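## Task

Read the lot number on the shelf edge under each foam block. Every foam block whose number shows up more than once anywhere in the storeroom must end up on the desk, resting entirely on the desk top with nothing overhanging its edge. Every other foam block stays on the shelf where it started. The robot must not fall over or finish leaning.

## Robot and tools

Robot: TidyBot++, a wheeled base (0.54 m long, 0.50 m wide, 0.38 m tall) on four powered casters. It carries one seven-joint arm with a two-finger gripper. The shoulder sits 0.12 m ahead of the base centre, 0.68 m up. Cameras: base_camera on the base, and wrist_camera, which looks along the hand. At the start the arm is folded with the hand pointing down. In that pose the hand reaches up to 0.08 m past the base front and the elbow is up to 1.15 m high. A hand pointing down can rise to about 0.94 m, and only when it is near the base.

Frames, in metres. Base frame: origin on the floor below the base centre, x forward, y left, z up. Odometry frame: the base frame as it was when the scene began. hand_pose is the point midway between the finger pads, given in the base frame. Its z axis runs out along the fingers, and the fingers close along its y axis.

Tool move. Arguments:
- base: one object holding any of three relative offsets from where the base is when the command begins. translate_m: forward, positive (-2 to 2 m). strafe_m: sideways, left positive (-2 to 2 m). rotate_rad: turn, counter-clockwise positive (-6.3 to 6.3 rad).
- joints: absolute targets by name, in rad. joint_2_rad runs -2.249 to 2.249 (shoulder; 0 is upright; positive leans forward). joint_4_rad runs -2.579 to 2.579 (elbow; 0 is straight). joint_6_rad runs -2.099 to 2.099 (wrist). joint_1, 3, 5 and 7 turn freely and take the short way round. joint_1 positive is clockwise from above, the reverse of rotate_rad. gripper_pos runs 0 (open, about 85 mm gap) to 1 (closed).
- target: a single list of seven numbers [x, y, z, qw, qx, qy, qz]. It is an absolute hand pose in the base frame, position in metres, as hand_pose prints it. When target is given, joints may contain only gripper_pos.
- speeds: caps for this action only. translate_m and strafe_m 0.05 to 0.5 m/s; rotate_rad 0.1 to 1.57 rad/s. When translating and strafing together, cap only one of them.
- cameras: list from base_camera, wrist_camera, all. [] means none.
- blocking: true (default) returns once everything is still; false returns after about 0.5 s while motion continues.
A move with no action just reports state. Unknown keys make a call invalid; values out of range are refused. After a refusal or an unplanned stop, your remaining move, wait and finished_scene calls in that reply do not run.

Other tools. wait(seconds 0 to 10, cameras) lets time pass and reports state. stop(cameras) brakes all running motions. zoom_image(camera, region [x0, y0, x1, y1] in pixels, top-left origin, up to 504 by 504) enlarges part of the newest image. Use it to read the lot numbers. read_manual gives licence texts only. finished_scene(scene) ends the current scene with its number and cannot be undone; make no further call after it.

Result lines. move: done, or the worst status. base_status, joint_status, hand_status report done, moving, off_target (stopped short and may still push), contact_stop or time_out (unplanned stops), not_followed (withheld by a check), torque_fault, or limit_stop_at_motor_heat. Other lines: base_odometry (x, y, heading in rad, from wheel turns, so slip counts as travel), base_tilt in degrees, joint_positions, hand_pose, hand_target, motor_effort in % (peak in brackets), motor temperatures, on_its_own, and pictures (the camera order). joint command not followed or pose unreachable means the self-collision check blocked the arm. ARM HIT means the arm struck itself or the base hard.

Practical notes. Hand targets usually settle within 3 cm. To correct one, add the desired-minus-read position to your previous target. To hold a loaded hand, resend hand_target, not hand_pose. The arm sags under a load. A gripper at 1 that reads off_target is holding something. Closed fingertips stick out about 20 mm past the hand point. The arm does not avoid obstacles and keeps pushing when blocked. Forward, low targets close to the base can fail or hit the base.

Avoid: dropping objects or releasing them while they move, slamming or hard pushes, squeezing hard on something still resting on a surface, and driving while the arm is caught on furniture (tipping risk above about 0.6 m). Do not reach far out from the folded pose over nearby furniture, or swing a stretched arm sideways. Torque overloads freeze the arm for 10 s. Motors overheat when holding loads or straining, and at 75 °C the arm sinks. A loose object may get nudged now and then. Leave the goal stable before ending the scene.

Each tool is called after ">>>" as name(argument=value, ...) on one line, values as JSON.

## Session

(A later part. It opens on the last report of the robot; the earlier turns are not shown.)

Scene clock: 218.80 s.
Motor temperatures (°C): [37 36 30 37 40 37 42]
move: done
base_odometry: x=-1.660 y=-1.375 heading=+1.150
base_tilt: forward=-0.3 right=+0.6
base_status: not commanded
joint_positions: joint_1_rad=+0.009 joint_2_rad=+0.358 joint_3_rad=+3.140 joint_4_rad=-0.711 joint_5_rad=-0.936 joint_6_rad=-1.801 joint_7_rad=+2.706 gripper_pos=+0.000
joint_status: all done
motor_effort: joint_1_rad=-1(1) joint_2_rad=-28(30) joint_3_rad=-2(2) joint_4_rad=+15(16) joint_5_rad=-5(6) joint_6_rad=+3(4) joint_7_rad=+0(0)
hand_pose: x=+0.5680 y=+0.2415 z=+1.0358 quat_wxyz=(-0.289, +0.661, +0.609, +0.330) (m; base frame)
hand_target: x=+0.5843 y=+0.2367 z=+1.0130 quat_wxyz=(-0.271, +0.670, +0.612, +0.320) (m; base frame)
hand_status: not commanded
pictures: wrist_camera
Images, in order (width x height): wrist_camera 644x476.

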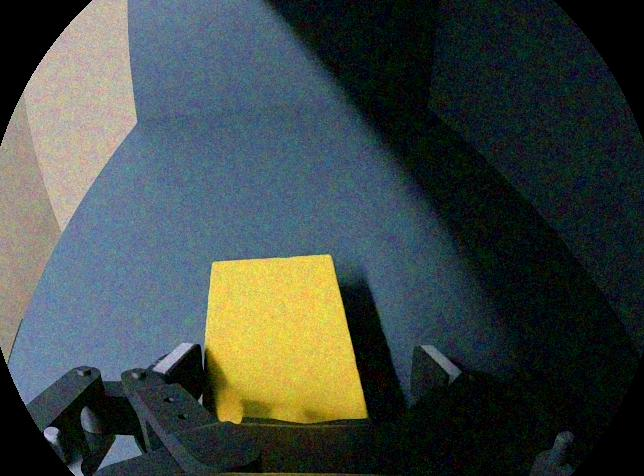

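>>> move(base={"translate_m":-0.015,"strafe_m":0.008}, joints={"joint_2_rad":0.385}, cameras=[])

>>> move(joints={"gripper_pos":0.5}, cameras=["wrist_camera"])

Scene clock: 219.73 s.
Motor temperatures (°C): [37 36 30 37 40 37 42]
move: done
base_odometry: x=-1.673 y=-1.386 heading=+1.149
base_tilt: forward=-0.3 right=+0.6
base_status: done
joint_positions: joint_1_rad=+0.007 joint_2_rad=+0.367 joint_3_rad=+3.140 joint_4_rad=-0.711 joint_5_rad=-0.936 joint_6_rad=-1.801 joint_7_rad=+2.706 gripper_pos=+0.000
joint_status: all done
motor_effort: joint_1_rad=+0(5) joint_2_rad=-28(30) joint_3_rad=-2(4) joint_4_rad=+15(16) joint_5_rad=-6(6) joint_6_rad=+4(4) joint_7_rad=+0(1)
hand_pose: x=+0.5706 y=+0.2426 z=+1.0317 quat_wxyz=(-0.292, +0.662, +0.608, +0.326) (m; base frame)
hand_target: x=+0.5876 y=+0.2367 z=+1.0084 quat_wxyz=(-0.274, +0.672, +0.611, +0.317) (m; base frame)
hand_status: not commanded
pictures: none
No camera images: "cameras" was empty.

Scene clock: 220.60 s.
Motor temperatures (°C): [37 36 30 37 40 37 42]
move: off_target
base_odometry: x=-1.673 y=-1.386 heading=+1.149
base_tilt: forward=-0.3 right=+0.6
base_status: not commanded
joint_positions: joint_1_rad=+0.006 joint_2_rad=+0.364 joint_3_rad=+3.140 joint_4_rad=-0.712 joint_5_rad=-0.936 joint_6_rad=-1.801 joint_7_rad=+2.706 gripper_pos=+0.402
joint_status: gripper_pos off_target (ended at +0.402, target +0.500)
motor_effort: joint_1_rad=+0(5) joint_2_rad=-25(28) joint_3_rad=-1(3) joint_4_rad=+14(16) joint_5_rad=-3(6) joint_6_rad=+4(4) joint_7_rad=+0(1)
hand_pose: x=+0.5695 y=+0.2429 z=+1.0328 quat_wxyz=(-0.292, +0.661, +0.609, +0.327) (m; base frame)
hand_target: x=+0.5876 y=+0.2367 z=+1.0084 quat_wxyz=(-0.274, +0.672, +0.611, +0.317) (m; base frame)
hand_status: not commanded
pictures: wrist_camera
Images, in order (width x height): wrist_camera 644x476.

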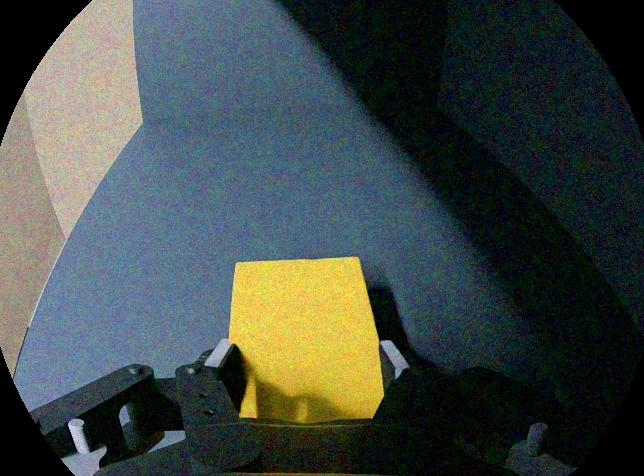

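>>> move(joints={"gripper_pos":0.6}, cameras=[])

>>> move(joints={"joint_2_rad":0.24}, cameras=["wrist_camera"])

>>> move(base={"translate_m":-0.19}, cameras=[])

>>> move(joints={"joint_2_rad":-0.35}, cameras=["wrist_camera","base_camera"])

Scene clock: 221.60 s.
Motor temperatures (°C): [37 36 30 37 40 37 42]
move: off_target
base_odometry: x=-1.673 y=-1.386 heading=+1.149
base_tilt: forward=-0.3 right=+0.6
base_status: not commanded
joint_positions: joint_1_rad=+0.006 joint_2_rad=+0.364 joint_3_rad=+3.140 joint_4_rad=-0.712 joint_5_rad=-0.936 joint_6_rad=-1.801 joint_7_rad=+2.706 gripper_pos=+0.402
joint_status: gripper_pos off_target (ended at +0.402, target +0.600)
motor_effort: joint_1_rad=+0(1) joint_2_rad=-26(27) joint_3_rad=-1(2) joint_4_rad=+14(15) joint_5_rad=-4(5) joint_6_rad=+4(4) joint_7_rad=+0(1)
hand_pose: x=+0.5694 y=+0.2429 z=+1.0330 quat_wxyz=(-0.291, +0.661, +0.609, +0.327) (m; base frame)
hand_target: x=+0.5876 y=+0.2367 z=+1.0084 quat_wxyz=(-0.274, +0.672, +0.611, +0.317) (m; base frame)
hand_status: not commanded
pictures: none
No camera images: "cameras" was empty.

Scene clock: 222.93 s.
Motor temperatures (°C): [37 36 30 37 40 37 42]
move: done
base_odometry: x=-1.673 y=-1.386 heading=+1.149
base_tilt: forward=-0.3 right=+0.6
base_status: not commanded
joint_positions: joint_1_rad=+0.006 joint_2_rad=+0.227 joint_3_rad=+3.140 joint_4_rad=-0.712 joint_5_rad=-0.936 joint_6_rad=-1.801 joint_7_rad=+2.706 gripper_pos=+0.402
joint_status: all done
motor_effort: joint_1_rad=-1(1) joint_2_rad=-22(31) joint_3_rad=-1(2) joint_4_rad=+15(17) joint_5_rad=-5(6) joint_6_rad=+4(5) joint_7_rad=+0(1)
hand_pose: x=+0.5175 y=+0.2432 z=+1.0905 quat_wxyz=(-0.249, +0.638, +0.627, +0.371) (m; base frame)
hand_target: x=+0.5355 y=+0.2367 z=+1.0726 quat_wxyz=(-0.229, +0.647, +0.629, +0.365) (m; base frame)
hand_status: not commanded
pictures: wrist_camera
Images, in order (width x height): wrist_camera 644x476.

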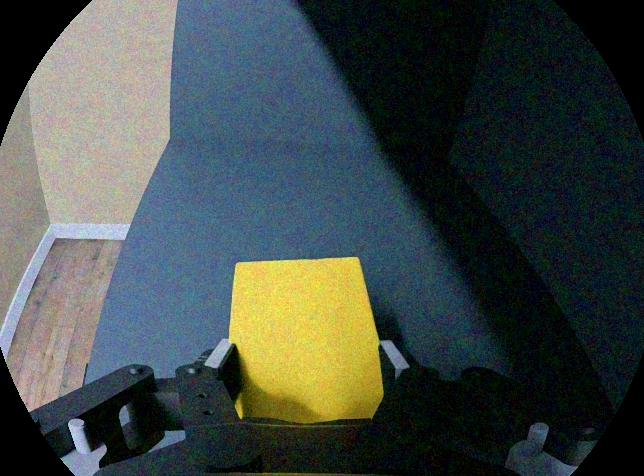

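Scene clock: 224.50 s.
Motor temperatures (°C): [37 36 30 37 40 37 42]
move: done
base_odometry: x=-1.751 y=-1.559 heading=+1.149
base_tilt: forward=-0.3 right=+0.6
base_status: done
joint_positions: joint_1_rad=+0.006 joint_2_rad=+0.223 joint_3_rad=+3.140 joint_4_rad=-0.712 joint_5_rad=-0.936 joint_6_rad=-1.801 joint_7_rad=+2.706 gripper_pos=+0.402
joint_status: not commanded
motor_effort: joint_1_rad=-1(1) joint_2_rad=-22(26) joint_3_rad=-1(2) joint_4_rad=+14(16) joint_5_rad=-5(6) joint_6_rad=+4(5) joint_7_rad=+0(1)
hand_pose: x=+0.5157 y=+0.2432 z=+1.0922 quat_wxyz=(-0.248, +0.637, +0.628, +0.372) (m; base frame)
hand_target: x=+0.5355 y=+0.2367 z=+1.0726 quat_wxyz=(-0.229, +0.647, +0.629, +0.365) (m; base frame)
hand_status: not commanded
pictures: none
No camera images: "cameras" was empty.

Scene clock: 226.33 s.
Motor temperatures (°C): [37 36 30 37 40 37 42]
move: done
base_odometry: x=-1.751 y=-1.559 heading=+1.149
base_tilt: forward=-0.4 right=+0.6
base_status: not commanded
joint_positions: joint_1_rad=+0.006 joint_2_rad=-0.349 joint_3_rad=+3.140 joint_4_rad=-0.713 joint_5_rad=-0.936 joint_6_rad=-1.801 joint_7_rad=+2.706 gripper_pos=+0.402
joint_status: all done
motor_effort: joint_1_rad=-1(1) joint_2_rad=+4(26) joint_3_rad=+2(3) joint_4_rad=+9(16) joint_5_rad=-2(6) joint_6_rad=+7(8) joint_7_rad=+0(1)
hand_pose: x=+0.2309 y=+0.2450 z=+1.2407 quat_wxyz=(-0.060, +0.507, +0.673, +0.536) (m; base frame)
hand_target: x=+0.2477 y=+0.2367 z=+1.2383 quat_wxyz=(-0.036, +0.513, +0.668, +0.537) (m; base frame)
hand_status: not commanded
pictures: base_camera, wrist_camera
Images, in order (width x height): base_camera 644x364, wrist_camera 644x476.

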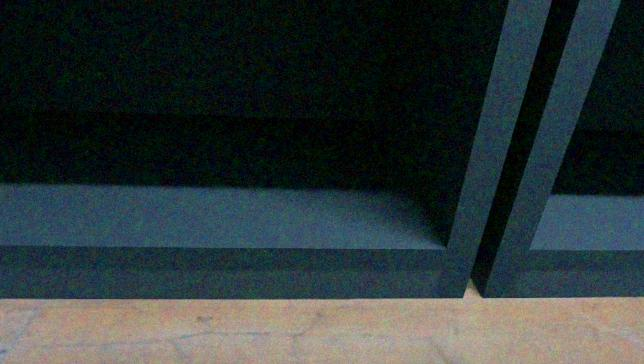

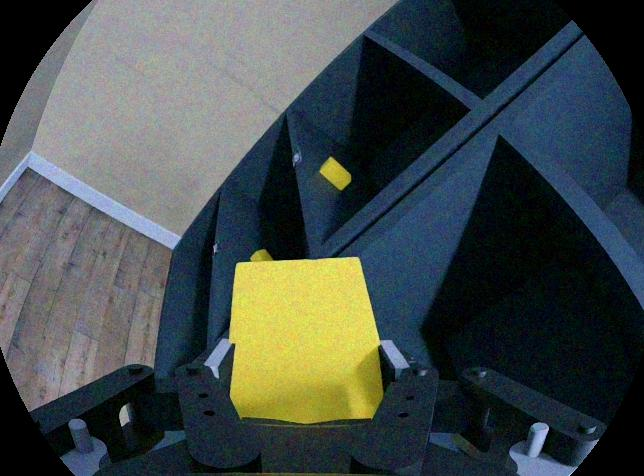

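>>> move(base={"strafe_m":-2.0}, joints={"joint_1_rad":0,"joint_2_rad":-0.85,"joint_4_rad":-2.4,"joint_5_rad":0,"joint_6_rad":-0.4,"joint_7_rad":1.57}, cameras=["wrist_camera","base_camera"])

Scene clock: 231.73 s.
Motor temperatures (°C): [37 36 30 37 40 37 42]
move: done
base_odometry: x=+0.074 y=-2.377 heading=+1.149
base_tilt: forward=-0.4 right=+0.6
base_status: done
joint_positions: joint_1_rad=+0.006 joint_2_rad=-0.829 joint_3_rad=+3.140 joint_4_rad=-2.371 joint_5_rad=-0.068 joint_6_rad=-0.456 joint_7_rad=+1.613 gripper_pos=+0.402
joint_status: all done
motor_effort: joint_1_rad=+0(1) joint_2_rad=+5(6) joint_3_rad=+1(4) joint_4_rad=+22(24) joint_5_rad=+0(3) joint_6_rad=+7(9) joint_7_rad=+0(1)
hand_pose: x=+0.4063 y=+0.0094 z=+0.8466 quat_wxyz=(-0.016, +0.841, -0.001, +0.541) (m; base frame)
hand_target: x=+0.4063 y=+0.0019 z=+0.8508 quat_wxyz=(+0.000, +0.828, +0.000, +0.561) (m; base frame)
hand_status: not commanded
pictures: base_camera, wrist_camera
Images, in order (width x height): base_camera 644x364, wrist_camera 644x476.

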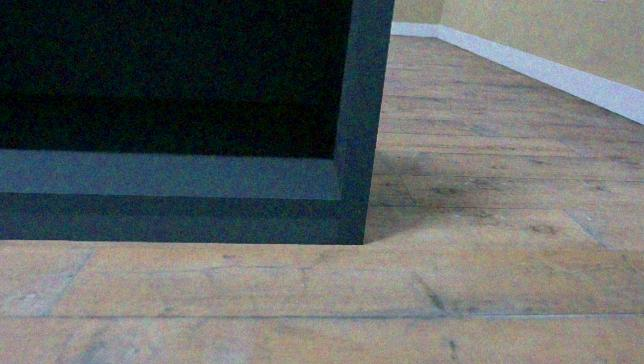

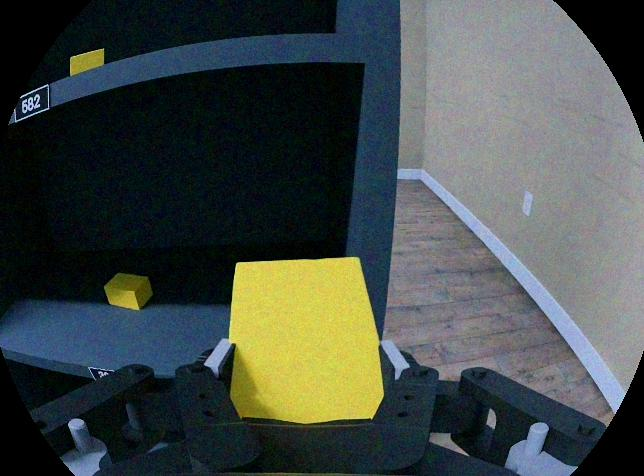

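>>> move(base={"strafe_m":-0.47}, cameras=["wrist_camera","base_camera"])

Scene clock: 234.17 s.
Motor temperatures (°C): [37 36 30 37 40 37 42]
move: done
base_odometry: x=+0.503 y=-2.570 heading=+1.148
base_tilt: forward=-0.3 right=+0.6
base_status: done
joint_positions: joint_1_rad=+0.006 joint_2_rad=-0.830 joint_3_rad=+3.140 joint_4_rad=-2.371 joint_5_rad=-0.066 joint_6_rad=-0.456 joint_7_rad=+1.613 gripper_pos=+0.402
joint_status: not commanded
motor_effort: joint_1_rad=-1(1) joint_2_rad=+5(6) joint_3_rad=+1(2) joint_4_rad=+22(23) joint_5_rad=+0(1) joint_6_rad=+8(9) joint_7_rad=+0(1)
hand_pose: x=+0.4062 y=+0.0090 z=+0.8470 quat_wxyz=(-0.015, +0.840, -0.001, +0.542) (m; base frame)
hand_target: x=+0.4063 y=+0.0019 z=+0.8508 quat_wxyz=(+0.000, +0.828, +0.000, +0.561) (m; base frame)
hand_status: not commanded
pictures: base_camera, wrist_camera
Images, in order (width x height): base_camera 644x364, wrist_camera 644x476.

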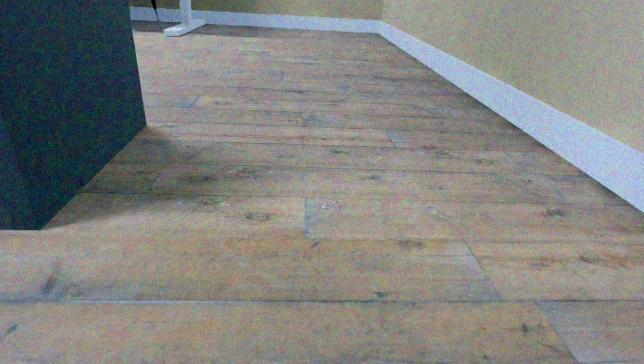

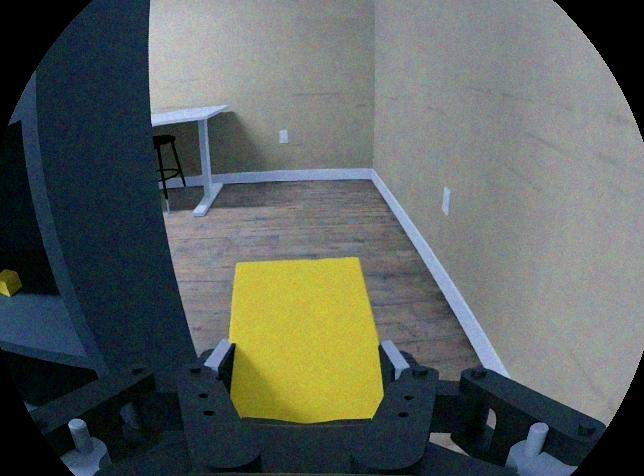

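>>> move(base={"translate_m":1.5,"rotate_rad":0.02}, cameras=["wrist_camera","base_camera"])

Scene clock: 238.53 s.
Motor temperatures (°C): [37 36 30 37 40 37 42]
move: done
base_odometry: x=+1.119 y=-1.202 heading=+1.167
base_tilt: forward=-0.3 right=+0.6
base_status: done
joint_positions: joint_1_rad=+0.006 joint_2_rad=-0.838 joint_3_rad=+3.140 joint_4_rad=-2.371 joint_5_rad=-0.065 joint_6_rad=-0.454 joint_7_rad=+1.613 gripper_pos=+0.402
joint_status: not commanded
motor_effort: joint_1_rad=+0(1) joint_2_rad=+6(8) joint_3_rad=+1(2) joint_4_rad=+22(24) joint_5_rad=+1(1) joint_6_rad=+8(9) joint_7_rad=-1(1)
hand_pose: x=+0.4051 y=+0.0090 z=+0.8497 quat_wxyz=(-0.015, +0.838, -0.001, +0.546) (m; base frame)
hand_target: x=+0.4063 y=+0.0019 z=+0.8508 quat_wxyz=(+0.000, +0.828, +0.000, +0.561) (m; base frame)
hand_status: not commanded
pictures: base_camera, wrist_camera
Images, in order (width x height): base_camera 644x364, wrist_camera 644x476.

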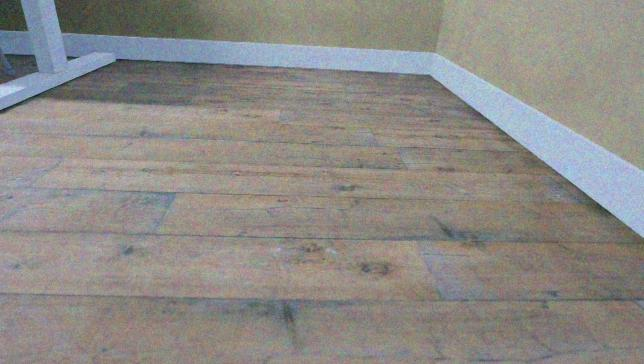

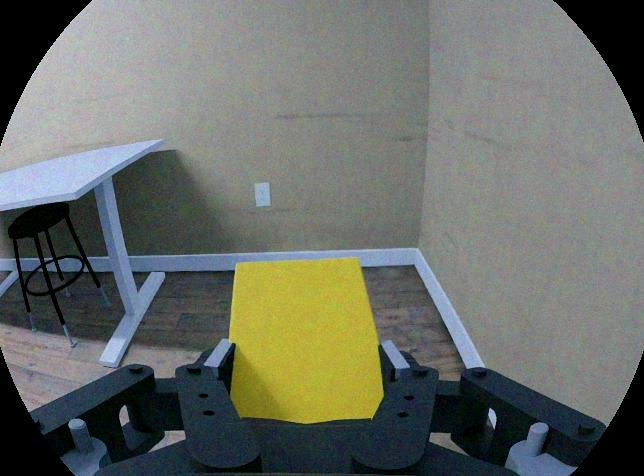

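>>> move(base={"strafe_m":0.95}, joints={"joint_1_rad":0,"joint_2_rad":0.1,"joint_3_rad":3.14,"joint_4_rad":-1.496,"joint_5_rad":0,"joint_6_rad":-0.636,"joint_7_rad":1.57}, cameras=["wrist_camera","base_camera"])

Scene clock: 242.10 s.
Motor temperatures (°C): [37 36 30 37 40 37 42]
move: done
base_odometry: x=+0.245 y=-0.829 heading=+1.167
base_tilt: forward=-0.3 right=+0.6
base_status: done
joint_positions: joint_1_rad=+0.005 joint_2_rad=+0.082 joint_3_rad=+3.140 joint_4_rad=-1.512 joint_5_rad=-0.065 joint_6_rad=-0.588 joint_7_rad=+1.613 gripper_pos=+0.402
joint_status: all done
motor_effort: joint_1_rad=+0(2) joint_2_rad=-24(26) joint_3_rad=+0(2) joint_4_rad=+22(25) joint_5_rad=+0(2) joint_6_rad=+8(9) joint_7_rad=+0(1)
hand_pose: x=+0.7226 y=+0.0106 z=+0.9156 quat_wxyz=(-0.018, +0.887, +0.001, +0.462) (m; base frame)
hand_target: x=+0.7209 y=+0.0023 z=+0.9014 quat_wxyz=(-0.001, +0.898, +0.000, +0.439) (m; base frame)
hand_status: not commanded
pictures: base_camera, wrist_camera
Images, in order (width x height): base_camera 644x364, wrist_camera 644x476.

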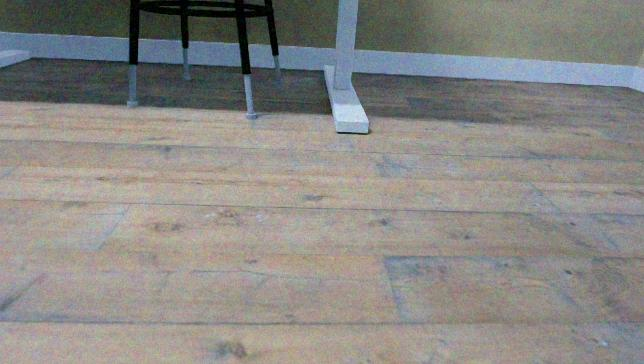

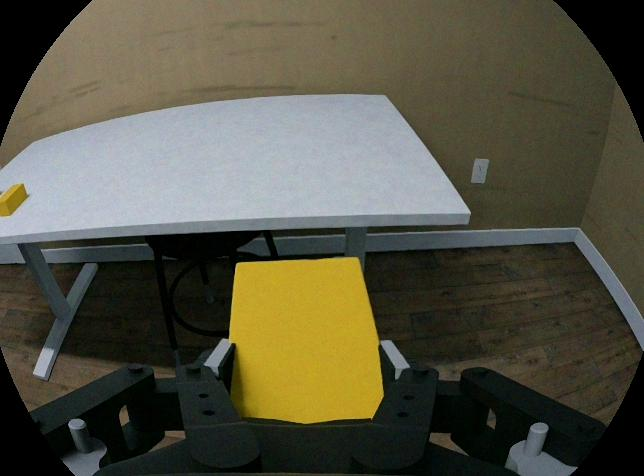

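>>> move(base={"translate_m":0.58,"strafe_m":0.06}, cameras=["wrist_camera"])

>>> move(joints={"joint_2_rad":0.152,"joint_4_rad":-1.805,"joint_6_rad":-0.33}, cameras=["wrist_camera"])

>>> move(joints={"joint_2_rad":0.165,"joint_4_rad":-1.85,"joint_6_rad":-0.27}, cameras=["wrist_camera"])

Scene clock: 245.07 s.
Motor temperatures (°C): [37 36 30 37 40 37 42]
move: done
base_odometry: x=+0.417 y=-0.272 heading=+1.168
base_tilt: forward=-0.3 right=+0.6
base_status: done
joint_positions: joint_1_rad=+0.005 joint_2_rad=+0.089 joint_3_rad=+3.140 joint_4_rad=-1.509 joint_5_rad=-0.065 joint_6_rad=-0.592 joint_7_rad=+1.613 gripper_pos=+0.402
joint_status: not commanded
motor_effort: joint_1_rad=+0(2) joint_2_rad=-25(27) joint_3_rad=+0(1) joint_4_rad=+22(23) joint_5_rad=+0(1) joint_6_rad=+7(8) joint_7_rad=+0(1)
hand_pose: x=+0.7243 y=+0.0107 z=+0.9120 quat_wxyz=(-0.018, +0.889, +0.002, +0.458) (m; base frame)
hand_target: x=+0.7209 y=+0.0023 z=+0.9014 quat_wxyz=(-0.001, +0.898, +0.000, +0.439) (m; base frame)
hand_status: not commanded
pictures: wrist_camera
Images, in order (width x height): wrist_camera 644x476.

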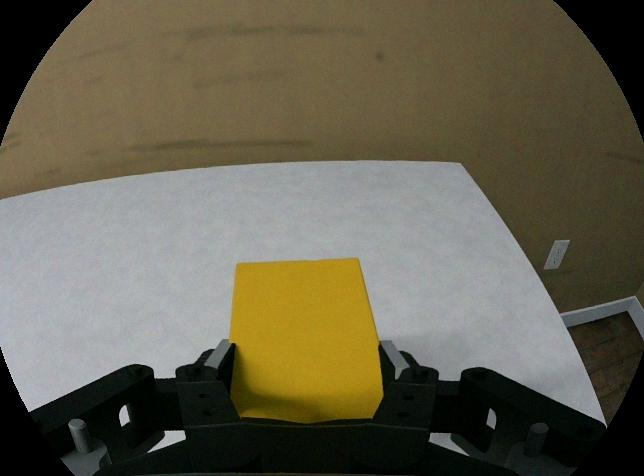

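Scene clock: 246.53 s.
Motor temperatures (°C): [37 36 30 37 40 37 42]
move: done
base_odometry: x=+0.417 y=-0.272 heading=+1.168
base_tilt: forward=-0.3 right=+0.6
base_status: not commanded
joint_positions: joint_1_rad=+0.005 joint_2_rad=+0.134 joint_3_rad=+3.140 joint_4_rad=-1.779 joint_5_rad=-0.065 joint_6_rad=-0.388 joint_7_rad=+1.613 gripper_pos=+0.402
joint_status: all done
motor_effort: joint_1_rad=+0(1) joint_2_rad=-25(27) joint_3_rad=+0(0) joint_4_rad=+20(23) joint_5_rad=+1(1) joint_6_rad=+7(8) joint_7_rad=+0(1)
hand_pose: x=+0.7033 y=+0.0071 z=+0.7859 quat_wxyz=(-0.014, +0.913, -0.005, +0.408) (m; base frame)
hand_target: x=+0.7087 y=+0.0022 z=+0.7749 quat_wxyz=(-0.001, +0.910, +0.000, +0.414) (m; base frame)
hand_status: not commanded
pictures: wrist_camera
Images, in order (width x height): wrist_camera 644x476.

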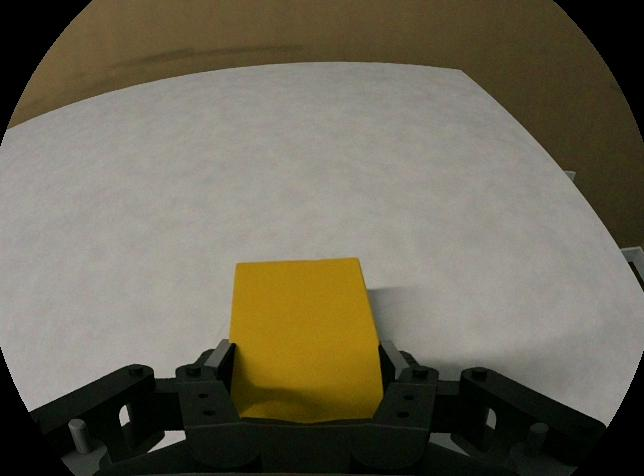

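Scene clock: 247.53 s.
Motor temperatures (°C): [37 36 30 37 40 37 42]
move: done
base_odometry: x=+0.417 y=-0.272 heading=+1.168
base_tilt: forward=-0.3 right=+0.6
base_status: not commanded
joint_positions: joint_1_rad=+0.005 joint_2_rad=+0.142 joint_3_rad=+3.140 joint_4_rad=-1.824 joint_5_rad=-0.065 joint_6_rad=-0.322 joint_7_rad=+1.613 gripper_pos=+0.402
joint_status: all done
motor_effort: joint_1_rad=-1(1) joint_2_rad=-25(25) joint_3_rad=+0(0) joint_4_rad=+20(21) joint_5_rad=+0(1) joint_6_rad=+7(8) joint_7_rad=+0(0)
hand_pose: x=+0.7033 y=+0.0059 z=+0.7728 quat_wxyz=(-0.013, +0.910, -0.006, +0.414) (m; base frame)
hand_target: x=+0.7072 y=+0.0022 z=+0.7579 quat_wxyz=(-0.001, +0.910, +0.000, +0.415) (m; base frame)
hand_status: not commanded
pictures: wrist_camera
Images, in order (width x height): wrist_camera 644x476.

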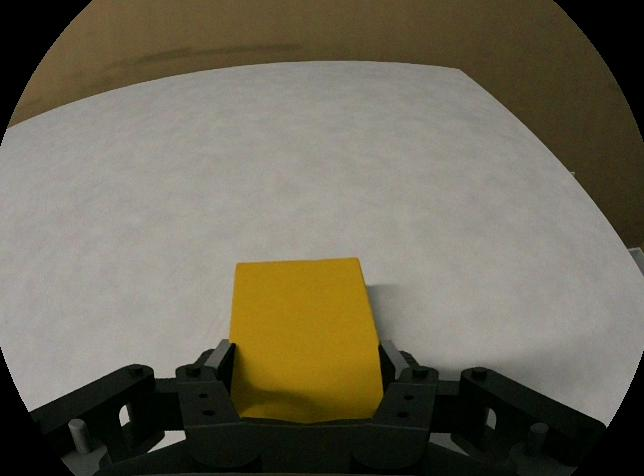

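>>> move(joints={"joint_2_rad":0.174,"joint_4_rad":-1.885,"joint_6_rad":-0.23}, cameras=[])

>>> move(joints={"joint_2_rad":0.178,"joint_4_rad":-1.9,"joint_6_rad":-0.21}, cameras=[])

>>> move(joints={"joint_2_rad":0.182,"joint_4_rad":-1.915,"joint_6_rad":-0.195}, cameras=["wrist_camera"])

Scene clock: 248.77 s.
Motor temperatures (°C): [37 36 30 37 40 37 42]
move: done
base_odometry: x=+0.417 y=-0.272 heading=+1.168
base_tilt: forward=-0.3 right=+0.6
base_status: not commanded
joint_positions: joint_1_rad=+0.004 joint_2_rad=+0.142 joint_3_rad=+3.139 joint_4_rad=-1.851 joint_5_rad=-0.065 joint_6_rad=-0.276 joint_7_rad=+1.613 gripper_pos=+0.402
joint_status: all done
motor_effort: joint_1_rad=+0(2) joint_2_rad=-20(25) joint_3_rad=+1(2) joint_4_rad=+18(20) joint_5_rad=+1(1) joint_6_rad=+6(7) joint_7_rad=+0(0)
hand_pose: x=+0.7036 y=+0.0059 z=+0.7695 quat_wxyz=(-0.012, +0.906, -0.006, +0.422) (m; base frame)
hand_target: x=+0.7039 y=+0.0022 z=+0.7439 quat_wxyz=(-0.001, +0.911, +0.000, +0.413) (m; base frame)
hand_status: not commanded
pictures: none
No camera images: "cameras" was empty.

Scene clock: 249.33 s.
Motor temperatures (°C): [37 36 30 37 40 37 42]
move: done
base_odometry: x=+0.417 y=-0.272 heading=+1.168
base_tilt: forward=-0.3 right=+0.6
base_status: not commanded
joint_positions: joint_1_rad=+0.003 joint_2_rad=+0.142 joint_3_rad=+3.139 joint_4_rad=-1.863 joint_5_rad=-0.065 joint_6_rad=-0.254 joint_7_rad=+1.613 gripper_pos=+0.402
joint_status: all done
motor_effort: joint_1_rad=+1(2) joint_2_rad=-18(21) joint_3_rad=+1(2) joint_4_rad=+18(19) joint_5_rad=+1(1) joint_6_rad=+6(6) joint_7_rad=+0(1)
hand_pose: x=+0.7042 y=+0.0057 z=+0.7688 quat_wxyz=(-0.012, +0.904, -0.007, +0.427) (m; base frame)
hand_target: x=+0.7029 y=+0.0022 z=+0.7386 quat_wxyz=(-0.001, +0.910, +0.000, +0.414) (m; base frame)
hand_status: not commanded
pictures: none
No camera images: "cameras" was empty.

Scene clock: 249.90 s.
Motor temperatures (°C): [37 36 30 37 40 37 42]
move: off_target
base_odometry: x=+0.417 y=-0.272 heading=+1.168
base_tilt: forward=-0.3 right=+0.6
base_status: not commanded
joint_positions: joint_1_rad=+0.003 joint_2_rad=+0.140 joint_3_rad=+3.139 joint_4_rad=-1.873 joint_5_rad=-0.065 joint_6_rad=-0.238 joint_7_rad=+1.613 gripper_pos=+0.402
joint_status: joint_2_rad off_target (ended at +0.140, target +0.182); joint_4_rad off_target (ended at -1.873, target -1.915); the others done
motor_effort: joint_1_rad=+1(2) joint_2_rad=-17(19) joint_3_rad=+2(3) joint_4_rad=+17(18) joint_5_rad=+1(1) joint_6_rad=+7(7) joint_7_rad=+0(1)
hand_pose: x=+0.7039 y=+0.0056 z=+0.7683 quat_wxyz=(-0.011, +0.902, -0.007, +0.431) (m; base frame)
hand_target: x=+0.7008 y=+0.0022 z=+0.7322 quat_wxyz=(-0.001, +0.911, +0.000, +0.412) (m; base frame)
hand_status: not commanded
pictures: wrist_camera
Images, in order (width x height): wrist_camera 644x476.

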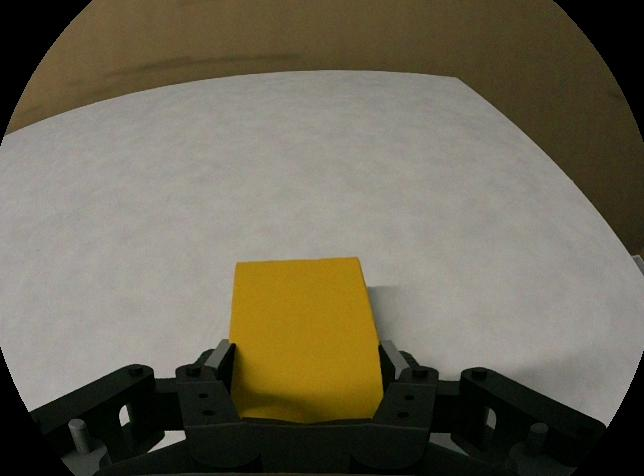

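Contact. Release, raise, back off and verify.

>>> move(joints={"gripper_pos":0.1,"joint_2_rad":0.17,"joint_4_rad":-1.89}, cameras=[])

>>> move(joints={"joint_2_rad":0.10,"joint_4_rad":-1.496,"joint_6_rad":-0.636}, cameras=[])

>>> move(base={"translate_m":-0.4}, cameras=["wrist_camera"])

Scene clock: 250.97 s.
Motor temperatures (°C): [37 36 30 37 40 37 42]
move: done
base_odometry: x=+0.417 y=-0.272 heading=+1.168
base_tilt: forward=-0.3 right=+0.6
base_status: not commanded
joint_positions: joint_1_rad=+0.003 joint_2_rad=+0.157 joint_3_rad=+3.139 joint_4_rad=-1.874 joint_5_rad=-0.065 joint_6_rad=-0.238 joint_7_rad=+1.613 gripper_pos=+0.100
joint_status: all done
motor_effort: joint_1_rad=+0(2) joint_2_rad=-24(26) joint_3_rad=+0(2) joint_4_rad=+20(21) joint_5_rad=+1(1) joint_6_rad=+7(7) joint_7_rad=+0(1)
hand_pose: x=+0.7049 y=+0.0056 z=+0.7579 quat_wxyz=(-0.011, +0.906, -0.007, +0.423) (m; base frame)
hand_target: x=+0.7089 y=+0.0023 z=+0.7520 quat_wxyz=(-0.001, +0.903, +0.000, +0.429) (m; base frame)
hand_status: not commanded
pictures: none
No camera images: "cameras" was empty.

Scene clock: 252.83 s.
Motor temperatures (°C): [37 36 30 37 40 37 42]
move: done
base_odometry: x=+0.417 y=-0.272 heading=+1.168
base_tilt: forward=-0.3 right=+0.6
base_status: not commanded
joint_positions: joint_1_rad=+0.003 joint_2_rad=+0.099 joint_3_rad=+3.139 joint_4_rad=-1.508 joint_5_rad=-0.065 joint_6_rad=-0.586 joint_7_rad=+1.613 gripper_pos=+0.100
joint_status: all done
motor_effort: joint_1_rad=+0(1) joint_2_rad=-24(27) joint_3_rad=+0(0) joint_4_rad=+22(22) joint_5_rad=+0(1) joint_6_rad=+7(8) joint_7_rad=+0(1)
hand_pose: x=+0.7279 y=+0.0120 z=+0.9082 quat_wxyz=(-0.019, +0.889, +0.002, +0.457) (m; base frame)
hand_target: x=+0.7209 y=+0.0023 z=+0.9014 quat_wxyz=(-0.001, +0.898, +0.000, +0.439) (m; base frame)
hand_status: not commanded
pictures: none
No camera images: "cameras" was empty.

Scene clock: 255.03 s.
Motor temperatures (°C): [37 36 30 37 40 37 42]
move: done
base_odometry: x=+0.260 y=-0.640 heading=+1.167
base_tilt: forward=-0.3 right=+0.6
base_status: done
joint_positions: joint_1_rad=+0.003 joint_2_rad=+0.087 joint_3_rad=+3.139 joint_4_rad=-1.506 joint_5_rad=-0.064 joint_6_rad=-0.592 joint_7_rad=+1.612 gripper_pos=+0.100
joint_status: not commanded
motor_effort: joint_1_rad=+0(3) joint_2_rad=-23(28) joint_3_rad=+0(2) joint_4_rad=+22(23) joint_5_rad=+0(1) joint_6_rad=+7(8) joint_7_rad=+0(0)
hand_pose: x=+0.7241 y=+0.0120 z=+0.9147 quat_wxyz=(-0.018, +0.888, +0.003, +0.460) (m; base frame)
hand_target: x=+0.7209 y=+0.0023 z=+0.9014 quat_wxyz=(-0.001, +0.898, +0.000, +0.439) (m; base frame)
hand_status: not commanded
pictures: wrist_camera
Images, in order (width x height): wrist_camera 644x476.

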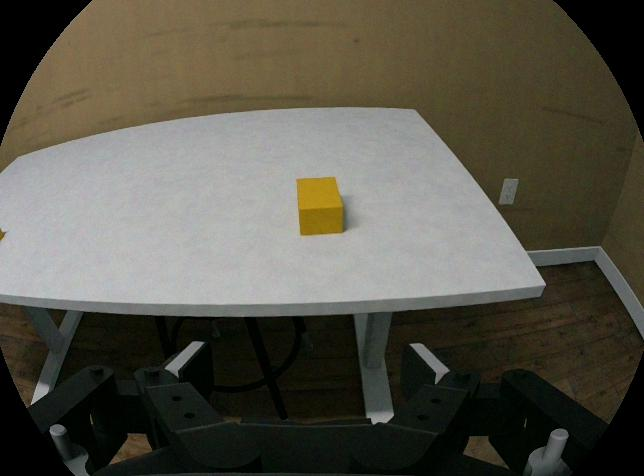

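>>> move(base={"strafe_m":0.5}, cameras=["wrist_camera"])

Scene clock: 257.50 s.
Motor temperatures (°C): [37 36 30 37 40 37 42]
move: done
base_odometry: x=-0.200 y=-0.444 heading=+1.168
base_tilt: forward=-0.3 right=+0.6
base_status: done
joint_positions: joint_1_rad=-0.001 joint_2_rad=+0.087 joint_3_rad=+3.138 joint_4_rad=-1.506 joint_5_rad=-0.063 joint_6_rad=-0.592 joint_7_rad=+1.612 gripper_pos=+0.100
joint_status: not commanded
motor_effort: joint_1_rad=-1(4) joint_2_rad=-24(25) joint_3_rad=+0(3) joint_4_rad=+21(22) joint_5_rad=+0(1) joint_6_rad=+7(8) joint_7_rad=+0(1)
hand_pose: x=+0.7240 y=+0.0151 z=+0.9147 quat_wxyz=(-0.019, +0.888, +0.005, +0.460) (m; base frame)
hand_target: x=+0.7209 y=+0.0023 z=+0.9014 quat_wxyz=(-0.001, +0.898, +0.000, +0.439) (m; base frame)
hand_status: not commanded
pictures: wrist_camera
Images, in order (width x height): wrist_camera 644x476.

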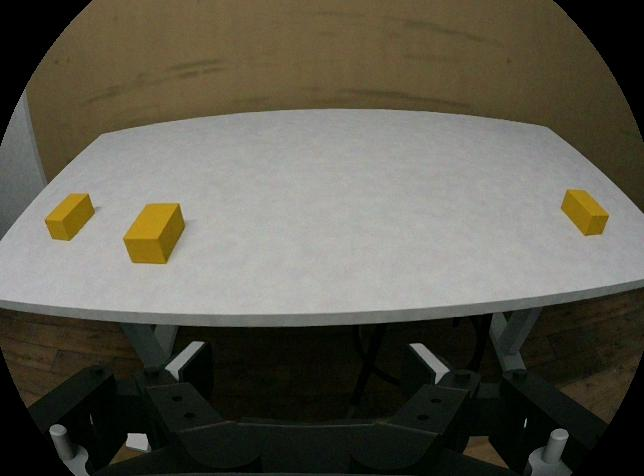

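>>> finished_scene(scene=2)

The scene is finished: the task was done.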